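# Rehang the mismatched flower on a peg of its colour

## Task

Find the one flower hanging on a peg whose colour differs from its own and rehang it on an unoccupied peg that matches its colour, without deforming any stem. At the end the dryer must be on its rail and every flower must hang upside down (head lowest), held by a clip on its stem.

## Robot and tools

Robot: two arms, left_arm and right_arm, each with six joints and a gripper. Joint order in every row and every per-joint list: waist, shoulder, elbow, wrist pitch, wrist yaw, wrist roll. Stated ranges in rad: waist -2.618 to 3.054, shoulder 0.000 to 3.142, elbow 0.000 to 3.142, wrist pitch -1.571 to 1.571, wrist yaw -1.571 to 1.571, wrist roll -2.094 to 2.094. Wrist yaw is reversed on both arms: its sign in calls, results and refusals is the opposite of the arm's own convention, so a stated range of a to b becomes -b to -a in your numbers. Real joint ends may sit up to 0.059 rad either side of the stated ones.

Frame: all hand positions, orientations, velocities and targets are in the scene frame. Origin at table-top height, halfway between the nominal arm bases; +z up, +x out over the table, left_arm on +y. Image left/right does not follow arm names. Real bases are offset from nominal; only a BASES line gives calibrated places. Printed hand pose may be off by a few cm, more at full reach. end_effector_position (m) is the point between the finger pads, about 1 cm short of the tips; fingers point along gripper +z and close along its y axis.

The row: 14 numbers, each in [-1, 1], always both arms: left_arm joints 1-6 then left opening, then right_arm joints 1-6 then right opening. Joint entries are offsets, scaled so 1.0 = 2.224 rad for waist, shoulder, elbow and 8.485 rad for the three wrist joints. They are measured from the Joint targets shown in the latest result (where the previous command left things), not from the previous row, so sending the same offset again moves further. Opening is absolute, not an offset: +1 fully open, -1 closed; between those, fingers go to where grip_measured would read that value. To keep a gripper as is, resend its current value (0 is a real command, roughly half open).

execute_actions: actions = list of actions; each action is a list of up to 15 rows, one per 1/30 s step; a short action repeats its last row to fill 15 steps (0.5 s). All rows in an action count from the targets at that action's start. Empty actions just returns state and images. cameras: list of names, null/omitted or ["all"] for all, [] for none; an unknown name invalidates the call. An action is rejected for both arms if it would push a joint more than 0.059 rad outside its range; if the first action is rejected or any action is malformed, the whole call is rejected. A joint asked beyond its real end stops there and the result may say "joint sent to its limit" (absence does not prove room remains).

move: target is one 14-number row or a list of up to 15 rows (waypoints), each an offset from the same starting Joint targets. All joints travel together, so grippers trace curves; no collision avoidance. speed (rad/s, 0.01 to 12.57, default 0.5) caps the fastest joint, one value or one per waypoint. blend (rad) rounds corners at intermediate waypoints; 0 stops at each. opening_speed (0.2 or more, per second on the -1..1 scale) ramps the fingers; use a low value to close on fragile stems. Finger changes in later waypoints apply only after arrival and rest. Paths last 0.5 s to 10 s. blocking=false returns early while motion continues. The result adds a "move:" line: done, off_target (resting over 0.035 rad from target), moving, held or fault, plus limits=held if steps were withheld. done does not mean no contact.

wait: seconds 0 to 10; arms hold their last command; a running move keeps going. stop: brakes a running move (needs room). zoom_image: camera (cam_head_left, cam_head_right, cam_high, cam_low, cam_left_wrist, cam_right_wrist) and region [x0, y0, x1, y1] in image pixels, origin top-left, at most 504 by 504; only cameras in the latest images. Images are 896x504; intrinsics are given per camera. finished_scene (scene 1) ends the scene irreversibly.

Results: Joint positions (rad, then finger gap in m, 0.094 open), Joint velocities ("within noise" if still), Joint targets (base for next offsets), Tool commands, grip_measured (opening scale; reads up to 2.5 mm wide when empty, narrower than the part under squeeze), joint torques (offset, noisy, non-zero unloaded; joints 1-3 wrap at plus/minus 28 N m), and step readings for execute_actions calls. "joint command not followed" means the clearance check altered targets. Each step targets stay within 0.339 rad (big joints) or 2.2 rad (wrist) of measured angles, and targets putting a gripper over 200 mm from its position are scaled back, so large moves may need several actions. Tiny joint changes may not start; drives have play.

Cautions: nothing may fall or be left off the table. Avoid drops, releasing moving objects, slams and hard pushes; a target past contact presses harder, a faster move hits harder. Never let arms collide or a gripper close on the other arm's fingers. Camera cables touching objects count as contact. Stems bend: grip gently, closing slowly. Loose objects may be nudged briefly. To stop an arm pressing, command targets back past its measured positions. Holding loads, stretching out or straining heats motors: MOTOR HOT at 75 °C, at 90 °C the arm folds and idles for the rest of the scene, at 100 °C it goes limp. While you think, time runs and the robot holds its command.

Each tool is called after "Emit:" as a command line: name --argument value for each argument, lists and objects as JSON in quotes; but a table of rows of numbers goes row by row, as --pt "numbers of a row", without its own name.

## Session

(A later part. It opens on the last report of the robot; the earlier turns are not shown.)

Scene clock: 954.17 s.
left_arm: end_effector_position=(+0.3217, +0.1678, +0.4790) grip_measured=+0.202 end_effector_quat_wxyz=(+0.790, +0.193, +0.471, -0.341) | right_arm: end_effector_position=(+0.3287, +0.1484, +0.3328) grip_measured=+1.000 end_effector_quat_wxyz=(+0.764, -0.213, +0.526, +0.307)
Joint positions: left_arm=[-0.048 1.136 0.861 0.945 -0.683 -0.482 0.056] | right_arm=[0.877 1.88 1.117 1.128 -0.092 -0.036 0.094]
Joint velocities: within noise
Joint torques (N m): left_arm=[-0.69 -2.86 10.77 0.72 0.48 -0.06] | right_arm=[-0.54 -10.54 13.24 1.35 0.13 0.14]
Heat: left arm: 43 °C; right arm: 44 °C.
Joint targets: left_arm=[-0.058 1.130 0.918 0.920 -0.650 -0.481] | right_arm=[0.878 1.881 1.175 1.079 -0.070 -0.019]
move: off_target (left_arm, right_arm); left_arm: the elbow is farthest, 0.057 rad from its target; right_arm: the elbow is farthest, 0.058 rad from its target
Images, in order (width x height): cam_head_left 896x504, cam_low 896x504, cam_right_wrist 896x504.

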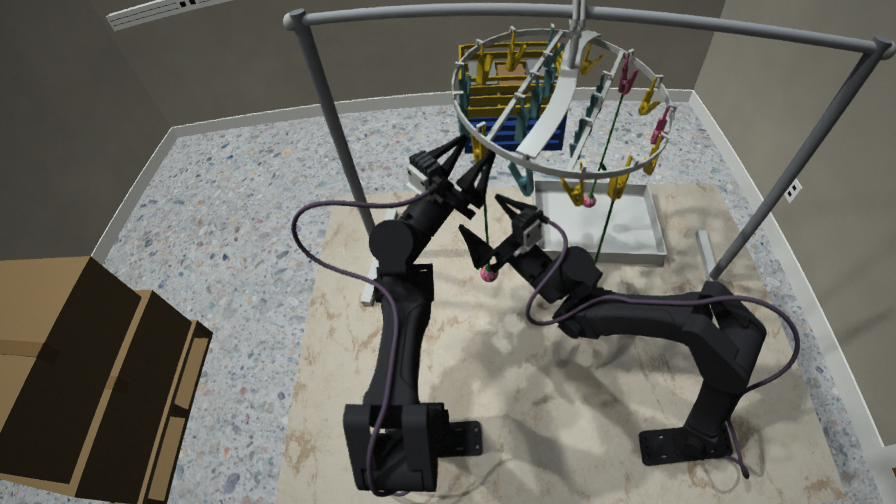

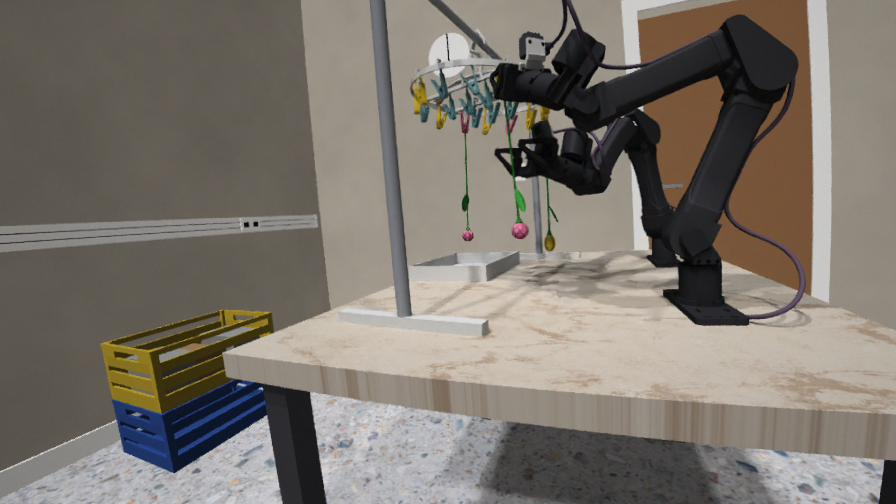

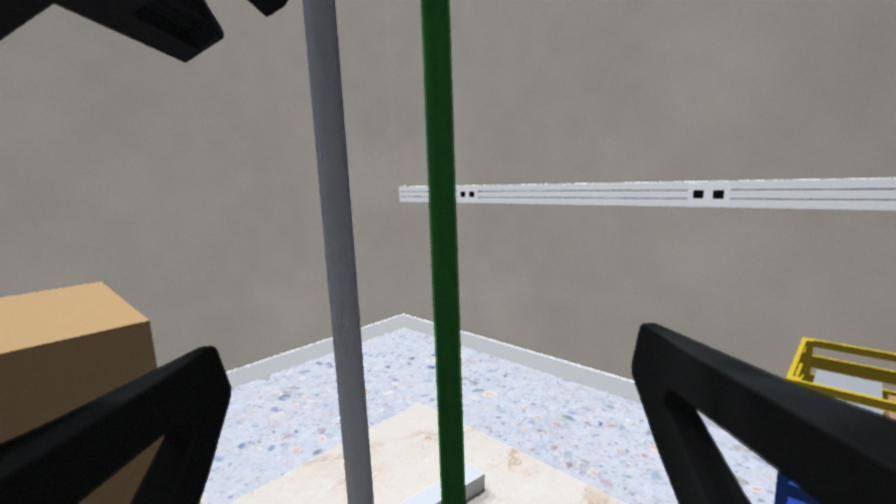

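Emit:
move --target '[0,0,0,0,0,0,0.2, 0,0,0,0,0,0,-0.88]' --opening_speed 0.6 --cameras '["cam_right_wrist", "cam_head_left", "cam_low"]'

Emit:
zoom_image --camera "cam_right_wrist" --region '[330, 250, 560, 450]'

Scene clock: 970.73 s.
left_arm: end_effector_position=(+0.3217, +0.1678, +0.4790) grip_measured=+0.202 end_effector_quat_wxyz=(+0.790, +0.193, +0.471, -0.341) | right_arm: end_effector_position=(+0.3285, +0.1486, +0.3328) grip_measured=-0.876 end_effector_quat_wxyz=(+0.763, -0.213, +0.526, +0.308)
Joint positions: left_arm=[-0.048 1.136 0.861 0.945 -0.683 -0.482 0.056] | right_arm=[0.877 1.88 1.117 1.128 -0.09 -0.035 0.006]
Joint velocities: left_arm=[within noise] | right_arm=[-0.032 -0.012 0.002 0.037 -0.007 -0.007 0.008]
Joint torques (N m): left_arm=[-0.69 -3.18 10.77 0.74 0.46 -0.02] | right_arm=[-0.54 -10.54 13.24 1.35 0.12 0.14]
Heat: left arm: 43 °C; right arm: 44 °C.
Joint targets: left_arm=[-0.058 1.130 0.918 0.920 -0.650 -0.481] | right_arm=[0.878 1.881 1.175 1.079 -0.070 -0.019]
move: off_target (left_arm, right_arm); left_arm: the elbow is farthest, 0.057 rad from its target; right_arm: the elbow is farthest, 0.058 rad from its target
Images, in order (width x height): cam_head_left 896x504, cam_low 896x504, cam_right_wrist 896x504.

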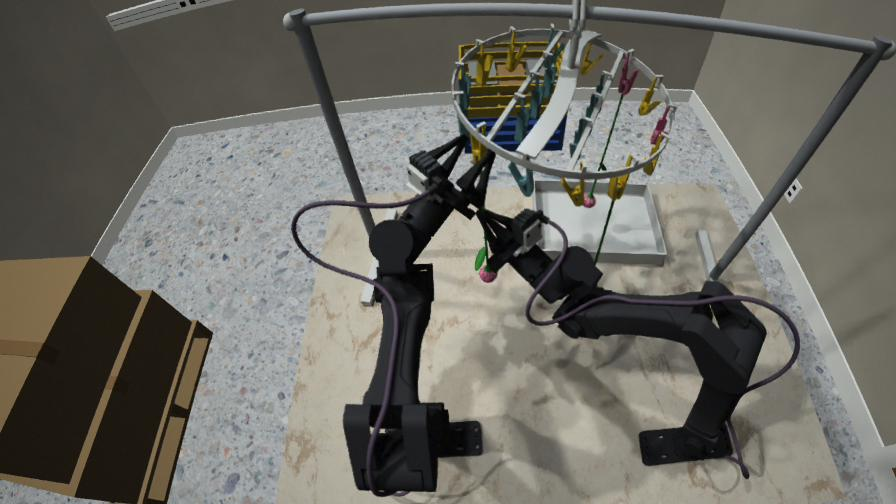

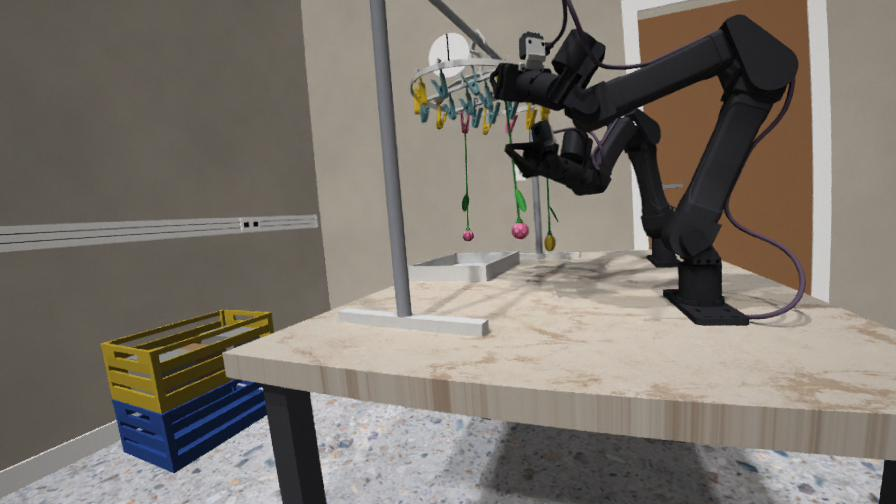

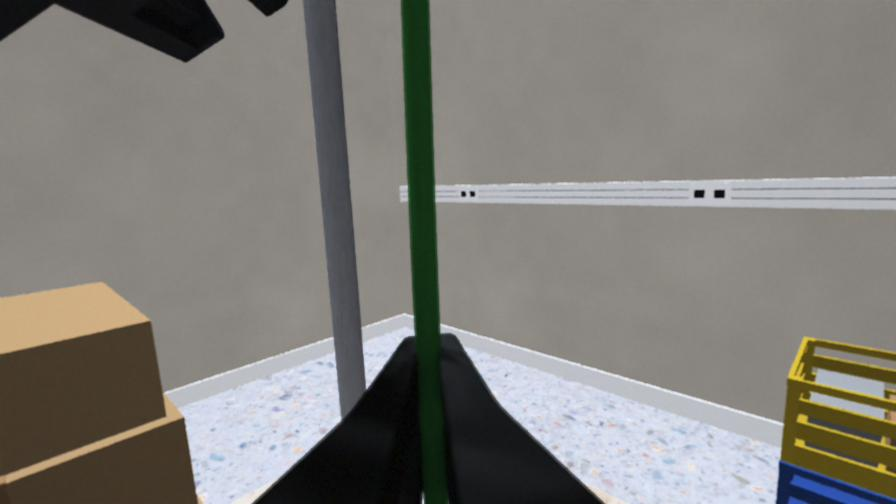

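Scaled by 2.191 from the camera's 896x504 image, which has a finer 1280x720 frame.

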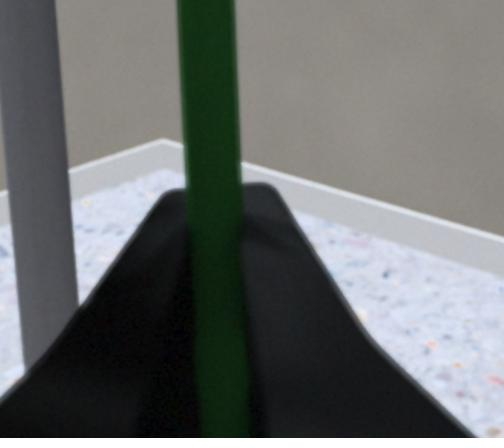

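Emit:
move --target '[0,0,0,0,0,0,0.2, 0,0,0,0,0,0,-0.97]' --opening_speed 0.2 --cameras '["cam_right_wrist"]'

Emit:
zoom_image --camera "cam_right_wrist" --region '[330, 250, 560, 504]'

Scene clock: 982.03 s.
left_arm: end_effector_position=(+0.3217, +0.1678, +0.4790) grip_measured=+0.202 end_effector_quat_wxyz=(+0.790, +0.193, +0.471, -0.341) | right_arm: end_effector_position=(+0.3285, +0.1486, +0.3328) grip_measured=-0.888 end_effector_quat_wxyz=(+0.763, -0.213, +0.526, +0.308)
Joint positions: left_arm=[-0.048 1.136 0.861 0.945 -0.683 -0.482 0.056] | right_arm=[0.877 1.88 1.117 1.128 -0.09 -0.035 0.005]
Joint velocities: within noise
Joint torques (N m): left_arm=[-0.7 -2.96 10.7 0.74 0.47 -0.06] | right_arm=[-0.53 -10.54 13.24 1.34 0.12 0.12]
Heat: left arm: 43 °C; right arm: 44 °C.
Joint targets: left_arm=[-0.058 1.130 0.918 0.920 -0.650 -0.481] | right_arm=[0.878 1.881 1.175 1.079 -0.070 -0.019]
move: off_target (left_arm, right_arm); left_arm: the elbow is farthest, 0.057 rad from its target; right_arm: the elbow is farthest, 0.058 rad from its target
Images, in order (width x height): cam_right_wrist 896x504.

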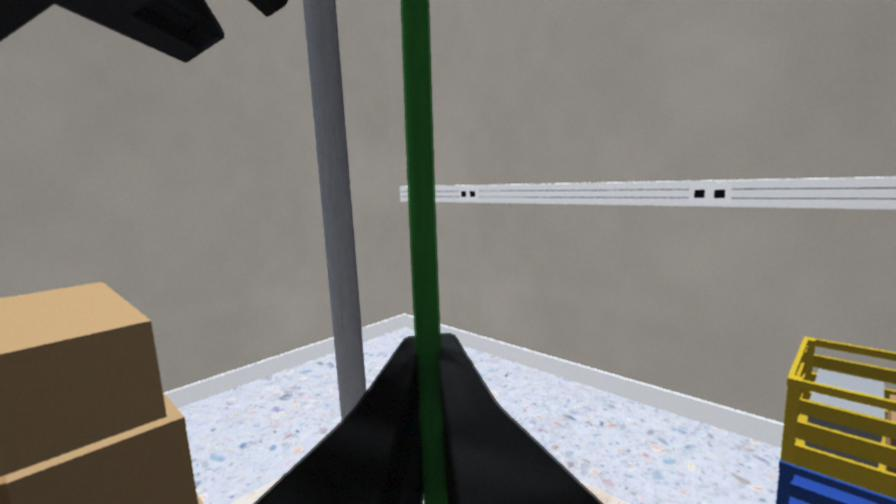

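Scaled by 1.984 from the camera's 896x504 image, which has a finer 1280x720 frame.

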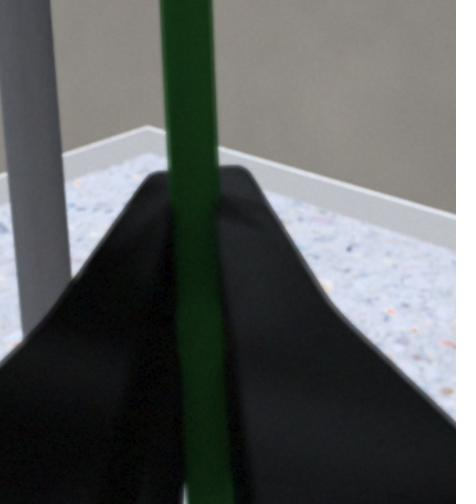

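Emit:
move --target '[-0.0049,0.0058,0.0042,0,0,0,0.2, 0,0,0,0,0,0,-0.97]' --speed 0.1 --cameras '["cam_left_wrist", "cam_head_left"]'

Emit:
move --target '[0,0,0,0,0,0,-0.35, 0,0,0,0,0,0,-0.97]' --opening_speed 0.4 --cameras '["cam_left_wrist"]'

Emit:
zoom_image --camera "cam_left_wrist" --region '[240, 230, 620, 504]'

Scene clock: 999.30 s.
left_arm: end_effector_position=(+0.3240, +0.1648, +0.4791) grip_measured=+0.202 end_effector_quat_wxyz=(+0.788, +0.195, +0.471, -0.345) | right_arm: end_effector_position=(+0.3285, +0.1486, +0.3328) grip_measured=-0.888 end_effector_quat_wxyz=(+0.763, -0.213, +0.526, +0.308)
Joint positions: left_arm=[-0.058 1.148 0.871 0.945 -0.683 -0.482 0.056] | right_arm=[0.877 1.88 1.117 1.128 -0.09 -0.035 0.005]
Joint velocities: within noise
Joint torques (N m): left_arm=[-0.47 -3.14 10.74 0.72 0.48 -0.06] | right_arm=[-0.51 -10.54 13.24 1.34 0.13 0.12]
Heat: left arm: 44 °C; right arm: 44 °C.
Joint targets: left_arm=[-0.069 1.143 0.928 0.920 -0.650 -0.481] | right_arm=[0.878 1.881 1.175 1.079 -0.070 -0.019]
move: off_target (left_arm, right_arm); left_arm: the elbow is farthest, 0.057 rad from its target; right_arm: the elbow is farthest, 0.058 rad from its target
Images, in order (width x height): cam_head_left 896x504, cam_left_wrist 896x504.

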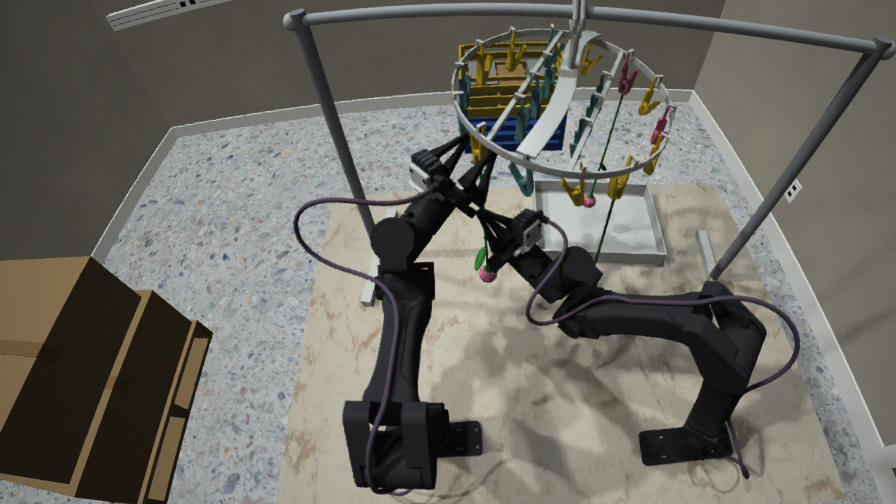

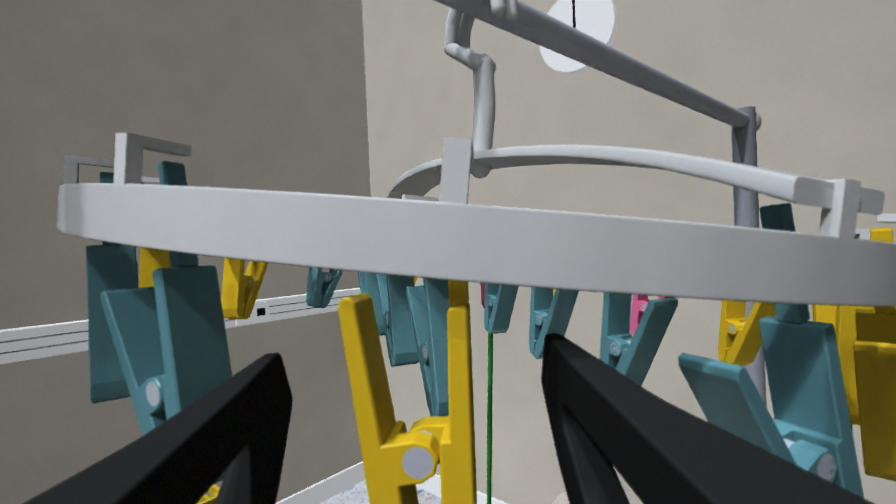

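Scene clock: 1000.90 s.
left_arm: end_effector_position=(+0.3240, +0.1648, +0.4791) grip_measured=-0.348 end_effector_quat_wxyz=(+0.788, +0.195, +0.471, -0.345) | right_arm: end_effector_position=(+0.3285, +0.1486, +0.3328) grip_measured=-0.888 end_effector_quat_wxyz=(+0.763, -0.213, +0.526, +0.308)
Joint positions: left_arm=[-0.058 1.148 0.871 0.945 -0.683 -0.482 0.031] | right_arm=[0.877 1.88 1.117 1.128 -0.09 -0.035 0.005]
Joint velocities: within noise
Joint torques (N m): left_arm=[-0.43 -2.95 10.76 0.76 0.47 -0.04] | right_arm=[-0.53 -10.54 13.24 1.34 0.13 0.12]
Heat: left arm: 43 °C; right arm: 44 °C.
Joint targets: left_arm=[-0.069 1.143 0.928 0.920 -0.650 -0.481] | right_arm=[0.878 1.881 1.175 1.079 -0.070 -0.019]
move: off_target (left_arm, right_arm); left_arm: the elbow is farthest, 0.057 rad from its target; right_arm: the elbow is farthest, 0.058 rad from its target
Images, in order (width x height): cam_left_wrist 896x504.

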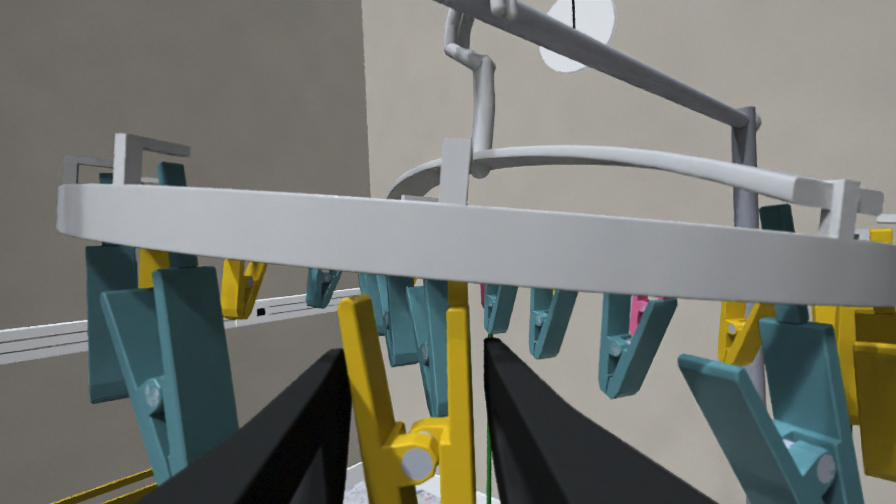

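Scaled by 1.326 from the camera's 896x504 image, which has a finer 1280x720 frame.

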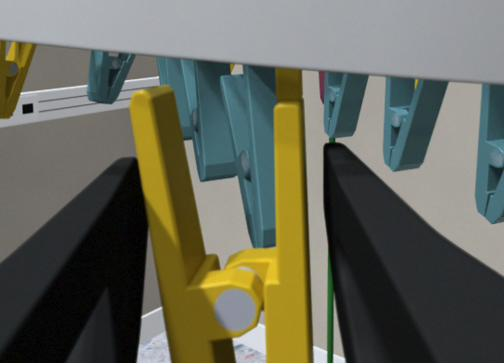

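Emit:
move --target '[0,0,0,0,0,0,-0.5, 0,0,0,0,0,0,-0.97]' --opening_speed 0.2 --cameras '["cam_left_wrist", "cam_right_wrist"]'

Emit:
zoom_image --camera "cam_left_wrist" --region '[240, 230, 620, 504]'

Scene clock: 1008.27 s.
left_arm: end_effector_position=(+0.3239, +0.1643, +0.4791) grip_measured=-0.494 end_effector_quat_wxyz=(+0.788, +0.195, +0.471, -0.346) | right_arm: end_effector_position=(+0.3286, +0.1487, +0.3325) grip_measured=-0.888 end_effector_quat_wxyz=(+0.763, -0.213, +0.527, +0.308)
Joint positions: left_arm=[-0.059 1.148 0.871 0.945 -0.683 -0.482 0.024] | right_arm=[0.877 1.88 1.117 1.126 -0.09 -0.035 0.005]
Joint velocities: within noise
Joint torques (N m): left_arm=[-0.58 -3.08 10.88 0.74 0.48 -0.03] | right_arm=[-0.53 -10.54 13.24 1.36 0.13 0.12]
Heat: left arm: 43 °C; right arm: 44 °C.
Joint targets: left_arm=[-0.069 1.143 0.928 0.920 -0.650 -0.481] | right_arm=[0.878 1.881 1.175 1.079 -0.070 -0.019]
move: off_target (left_arm, right_arm); left_arm: the elbow is farthest, 0.057 rad from its target; right_arm: the elbow is farthest, 0.058 rad from its target
Images, in order (width x height): cam_left_wrist 896x504, cam_right_wrist 896x504.

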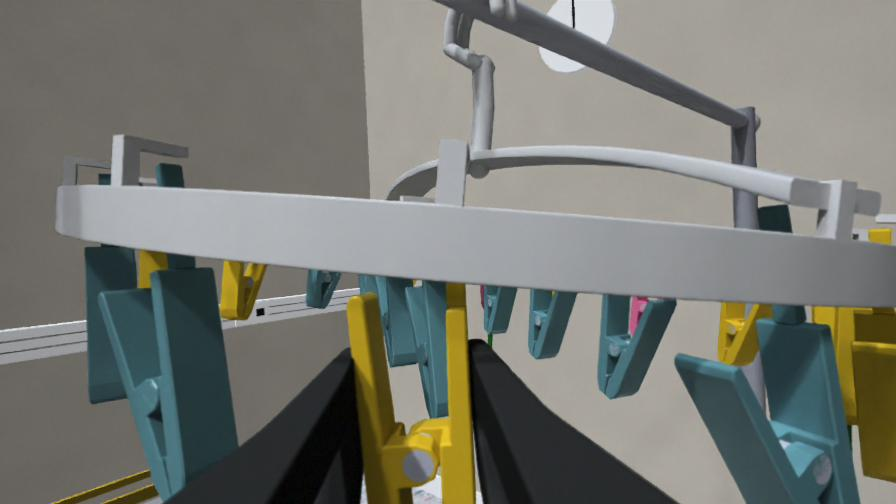

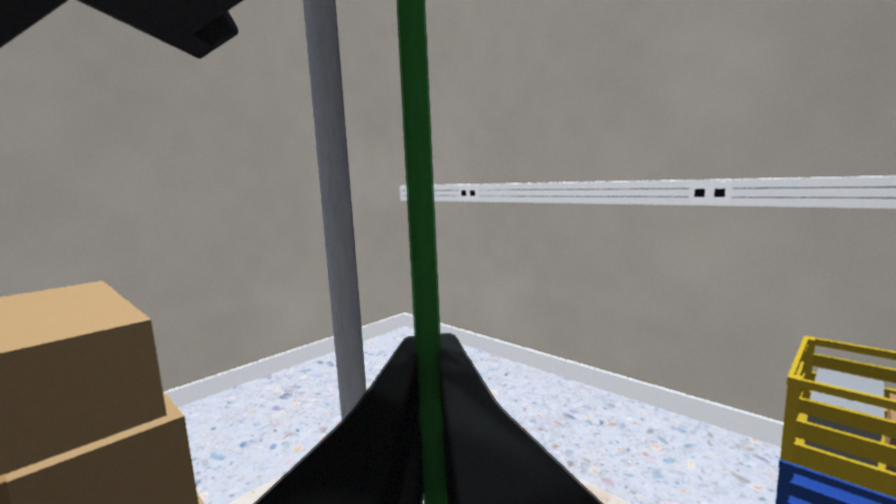

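Scaled by 1.326 from the camera's 896x504 image, which has a finer 1280x720 frame.

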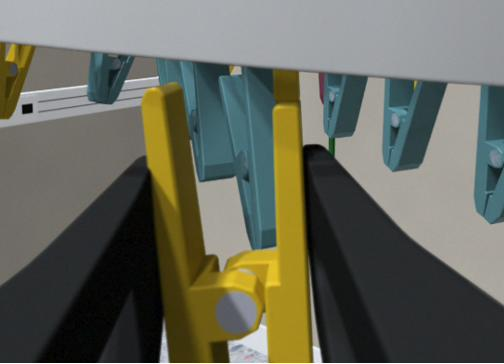

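Emit:
move --target '[0,0,0,0,0,0,-0.65, 0,0,0,0,0,0,-0.97]' --opening_speed 0.2 --cameras '["cam_left_wrist", "cam_right_wrist"]'

Emit:
zoom_image --camera "cam_left_wrist" --region '[240, 230, 620, 504]'

Scene clock: 1017.73 s.
left_arm: end_effector_position=(+0.3240, +0.1645, +0.4792) grip_measured=-0.555 end_effector_quat_wxyz=(+0.788, +0.194, +0.471, -0.345) | right_arm: end_effector_position=(+0.3286, +0.1487, +0.3325) grip_measured=-0.888 end_effector_quat_wxyz=(+0.763, -0.213, +0.527, +0.308)
Joint positions: left_arm=[-0.059 1.148 0.871 0.945 -0.682 -0.482 0.021] | right_arm=[0.877 1.88 1.117 1.126 -0.09 -0.035 0.005]
Joint velocities: within noise
Joint torques (N m): left_arm=[-0.58 -3.08 10.73 0.74 0.45 -0.07] | right_arm=[-0.53 -10.54 13.24 1.36 0.13 0.12]
Heat: left arm: 42 °C; right arm: 44 °C.
Joint targets: left_arm=[-0.069 1.143 0.928 0.920 -0.650 -0.481] | right_arm=[0.878 1.881 1.175 1.079 -0.070 -0.019]
move: off_target (left_arm, right_arm); left_arm: the elbow is farthest, 0.057 rad from its target; right_arm: the elbow is farthest, 0.058 rad from its target
Images, in order (width x height): cam_left_wrist 896x504, cam_right_wrist 896x504.

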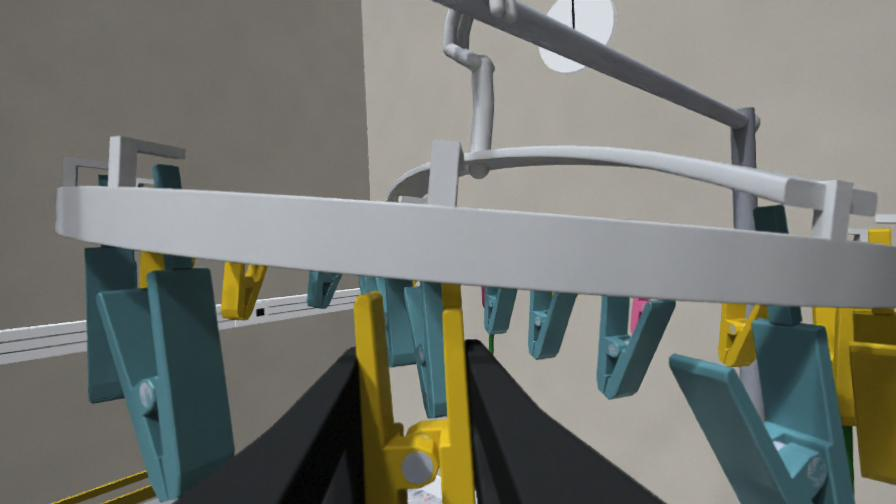

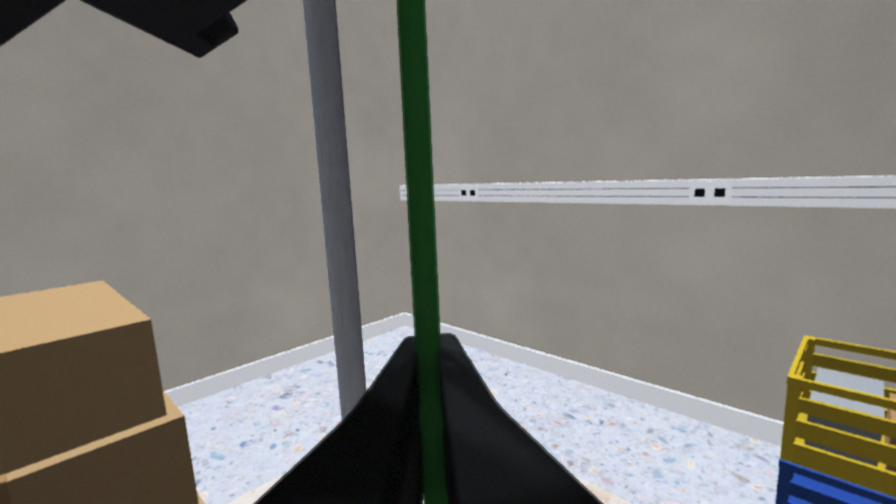

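Scaled by 1.326 from the camera's 896x504 image, which has a finer 1280x720 frame.

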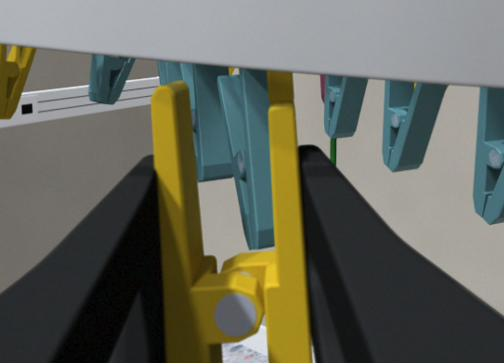

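Emit:
zoom_image --camera "cam_head_left" --region '[420, 80, 560, 260]'

Emit:
zoom_image --camera "cam_left_wrist" --region '[300, 200, 560, 480]'

Emit:
zoom_image --camera "cam_head_right" --region '[420, 80, 600, 260]'

This scene's latest camera images include none from cam_head_left. They are from: cam_left_wrist, cam_right_wrist. cam_head_left's image comes with the result of a call that names it in "cameras".

Scaled by 1.800 from the camera's 896x504 image, which has a finer 1280x720 frame.

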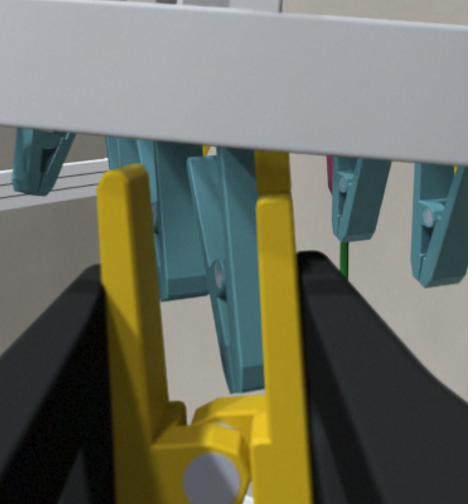

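This scene's latest camera images include none from cam_head_right. They are from: cam_left_wrist, cam_right_wrist. cam_head_right's image comes with the result of a call that names it in "cameras".

Emit:
wait --seconds 0.1 --cameras '["all"]'

Emit:
zoom_image --camera "cam_head_left" --region '[440, 90, 540, 240]'

Emit:
zoom_image --camera "cam_right_wrist" --region '[300, 0, 600, 300]'

Scene clock: 1049.20 s.
left_arm: end_effector_position=(+0.3240, +0.1645, +0.4792) grip_measured=-0.555 end_effector_quat_wxyz=(+0.788, +0.194, +0.471, -0.345) | right_arm: end_effector_position=(+0.3286, +0.1487, +0.3325) grip_measured=-0.888 end_effector_quat_wxyz=(+0.763, -0.213, +0.527, +0.308)
Joint positions: left_arm=[-0.059 1.148 0.871 0.945 -0.682 -0.482 0.021] | right_arm=[0.877 1.88 1.117 1.126 -0.09 -0.035 0.005]
Joint velocities: within noise
Joint torques (N m): left_arm=[-0.43 -3.14 10.84 0.74 0.44 -0.01] | right_arm=[-0.51 -10.54 13.24 1.37 0.13 0.12]
Heat: left arm: 42 °C; right arm: 45 °C.
Joint targets: left_arm=[-0.069 1.143 0.928 0.920 -0.650 -0.481] | right_arm=[0.878 1.881 1.175 1.079 -0.070 -0.019]
Tool commands: left_gripper/opening=-0.65 right_gripper/opening=-0.97
wait: 0.10 s; at rest from the start

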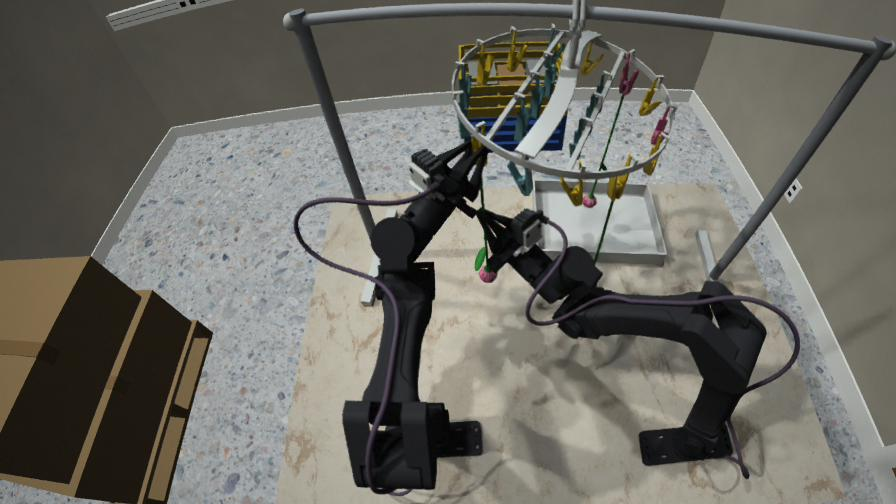

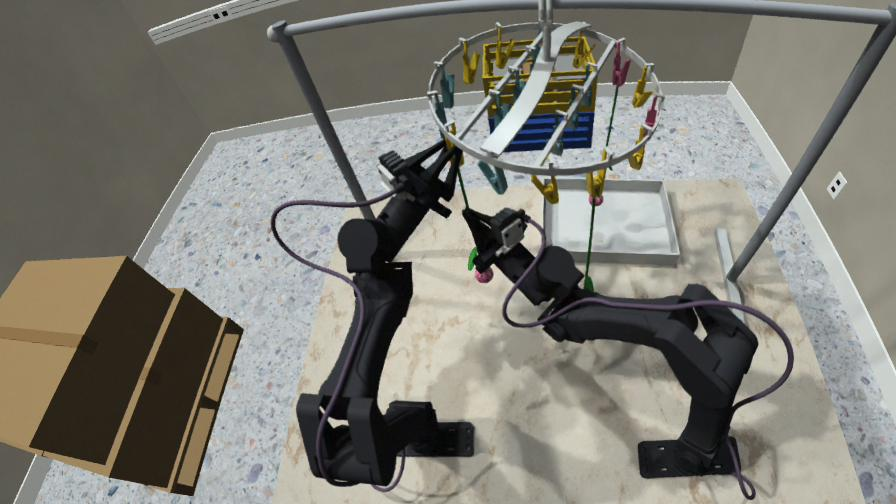

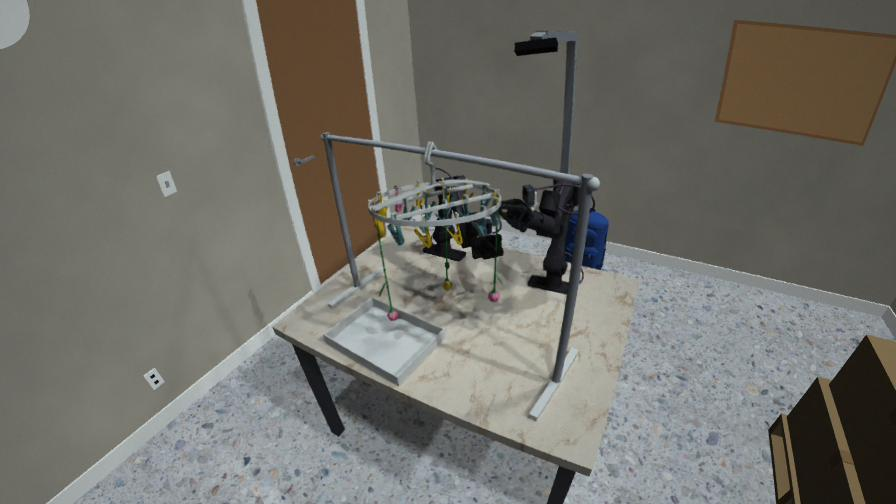

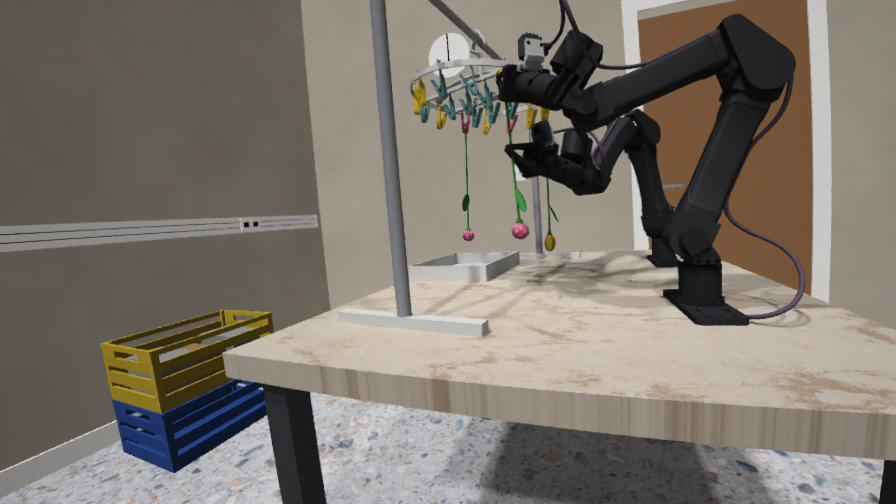

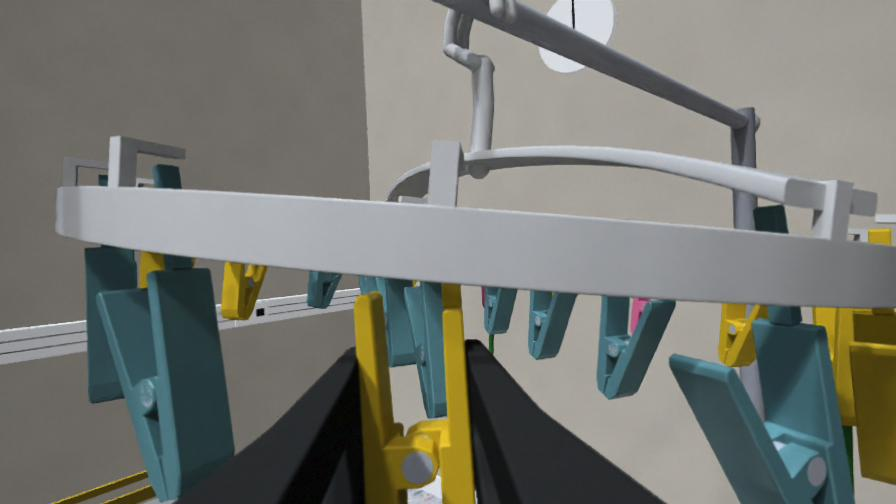

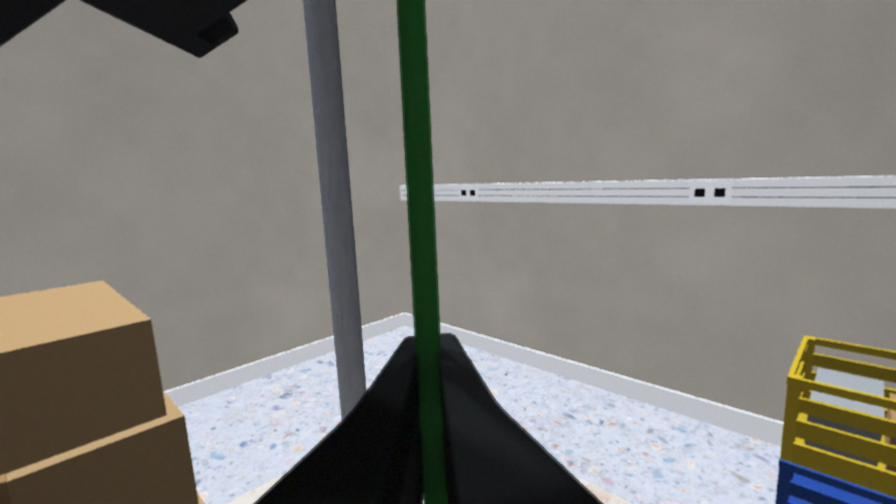

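Scaled by 3.360 from the camera's 896x504 image, which has a finer 1280x720 frame.

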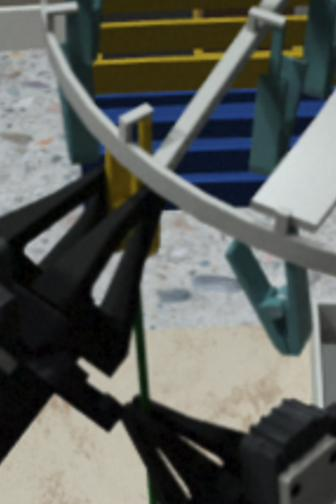

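Scaled by 1.680 from the camera's 896x504 image, which has a finer 1280x720 frame.

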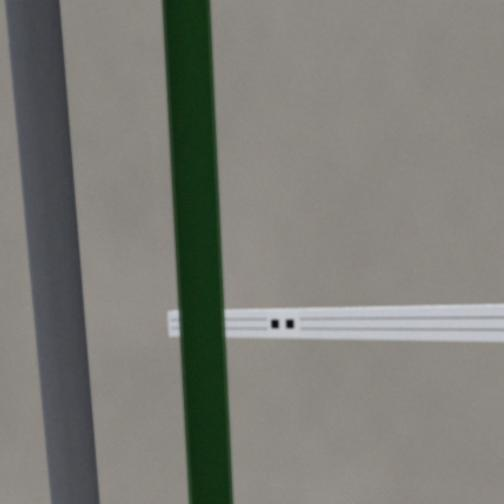

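Emit:
move --pt "0 0 0 0 0 0 -0.65 0 0 0 0.009 0 0 -0.97" --pt "0 0 0 0 0 0 -0.65 0 0.02896 -0.02316 0.0235 0 0 -0.97" --speed 0.15 --cameras '["cam_head_left","cam_head_right","cam_low","cam_left_wrist","cam_right_wrist"]'

Emit:
zoom_image --camera "cam_head_left" --region '[440, 110, 540, 290]'

Emit:
zoom_image --camera "cam_low" --region '[440, 60, 580, 260]'

Scene clock: 1083.00 s.
left_arm: end_effector_position=(+0.3240, +0.1645, +0.4792) grip_measured=-0.555 end_effector_quat_wxyz=(+0.788, +0.194, +0.471, -0.345) | right_arm: end_effector_position=(+0.3333, +0.1542, +0.3137) grip_measured=-0.888 end_effector_quat_wxyz=(+0.764, -0.212, +0.526, +0.308)
Joint positions: left_arm=[-0.059 1.148 0.871 0.945 -0.682 -0.482 0.021] | right_arm=[0.877 1.944 1.117 1.194 -0.09 -0.035 0.005]
Joint velocities: within noise
Joint torques (N m): left_arm=[-0.57 -3.08 10.77 0.73 0.47 -0.06] | right_arm=[-0.53 -11.07 8.01 2.53 0.13 0.12]
Heat: left arm: 42 °C; right arm: 45 °C.
Joint targets: left_arm=[-0.069 1.143 0.928 0.920 -0.650 -0.481] | right_arm=[0.878 1.945 1.124 1.278 -0.070 -0.019]
move: off_target (left_arm, right_arm); left_arm: the elbow is farthest, 0.057 rad from its target; right_arm: the wrist pitch is farthest, 0.085 rad from its target
Images, in order (width x height): cam_head_left 896x504, cam_head_right 896x504, cam_low 896x504, cam_left_wrist 896x504, cam_right_wrist 896x504.

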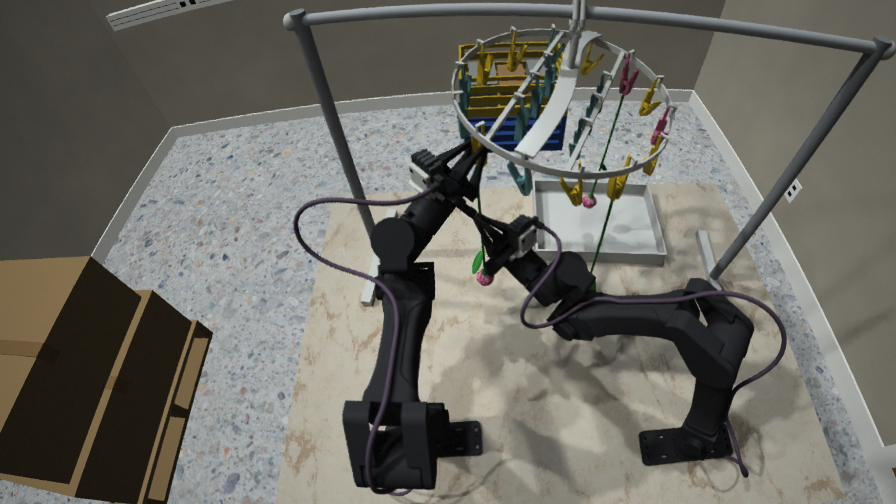

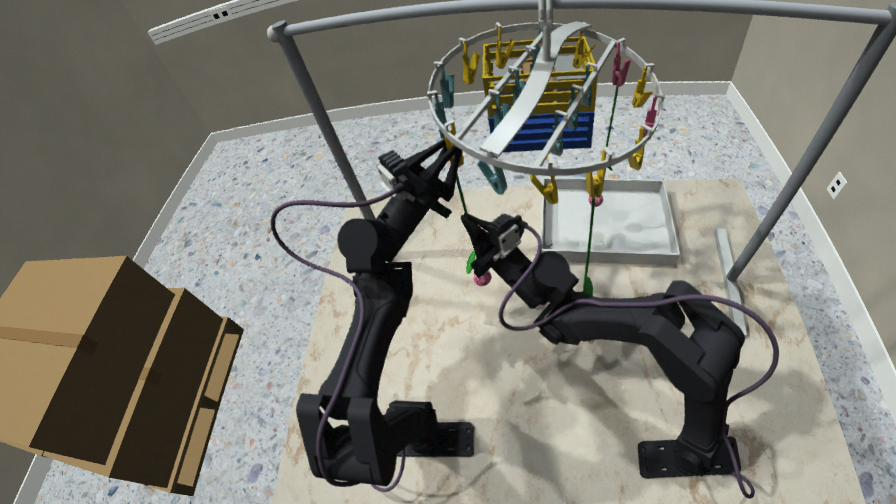

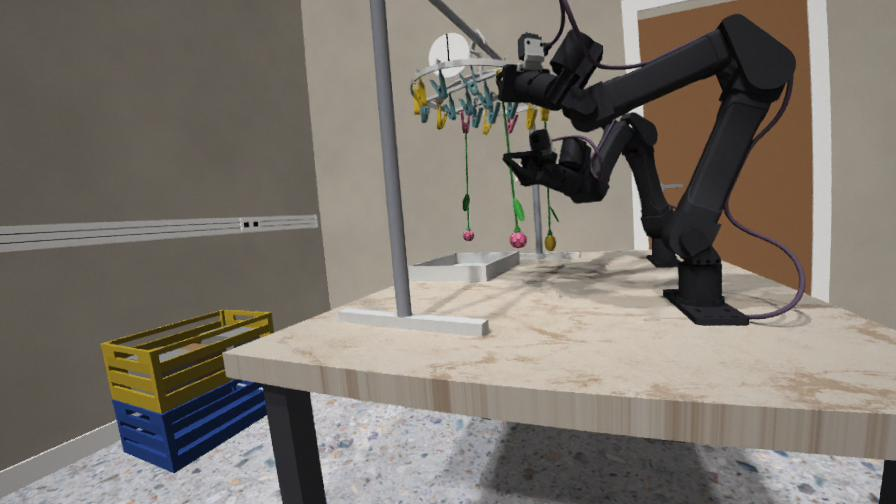

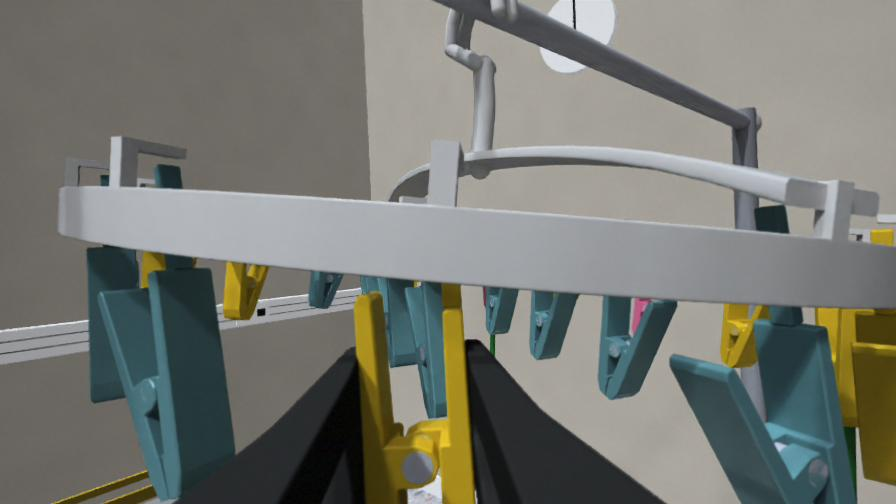

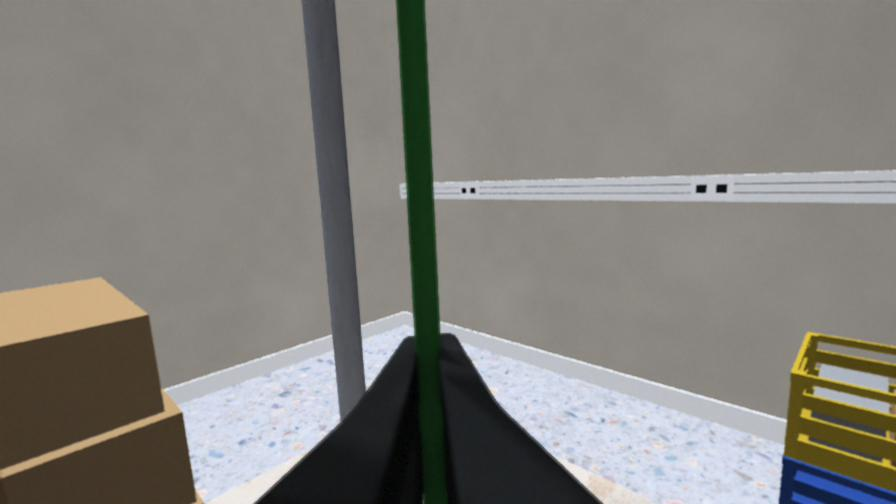

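Scaled by 2.800 from the camera's 896x504 image, which has a finer 1280x720 frame.

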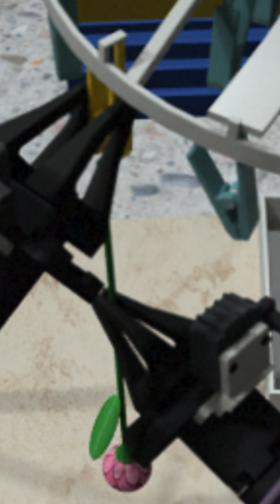

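Scaled by 2.520 from the camera's 896x504 image, which has a finer 1280x720 frame.

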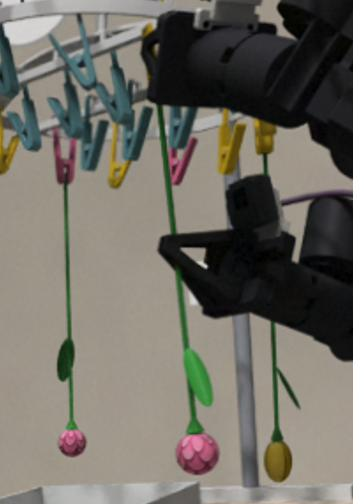

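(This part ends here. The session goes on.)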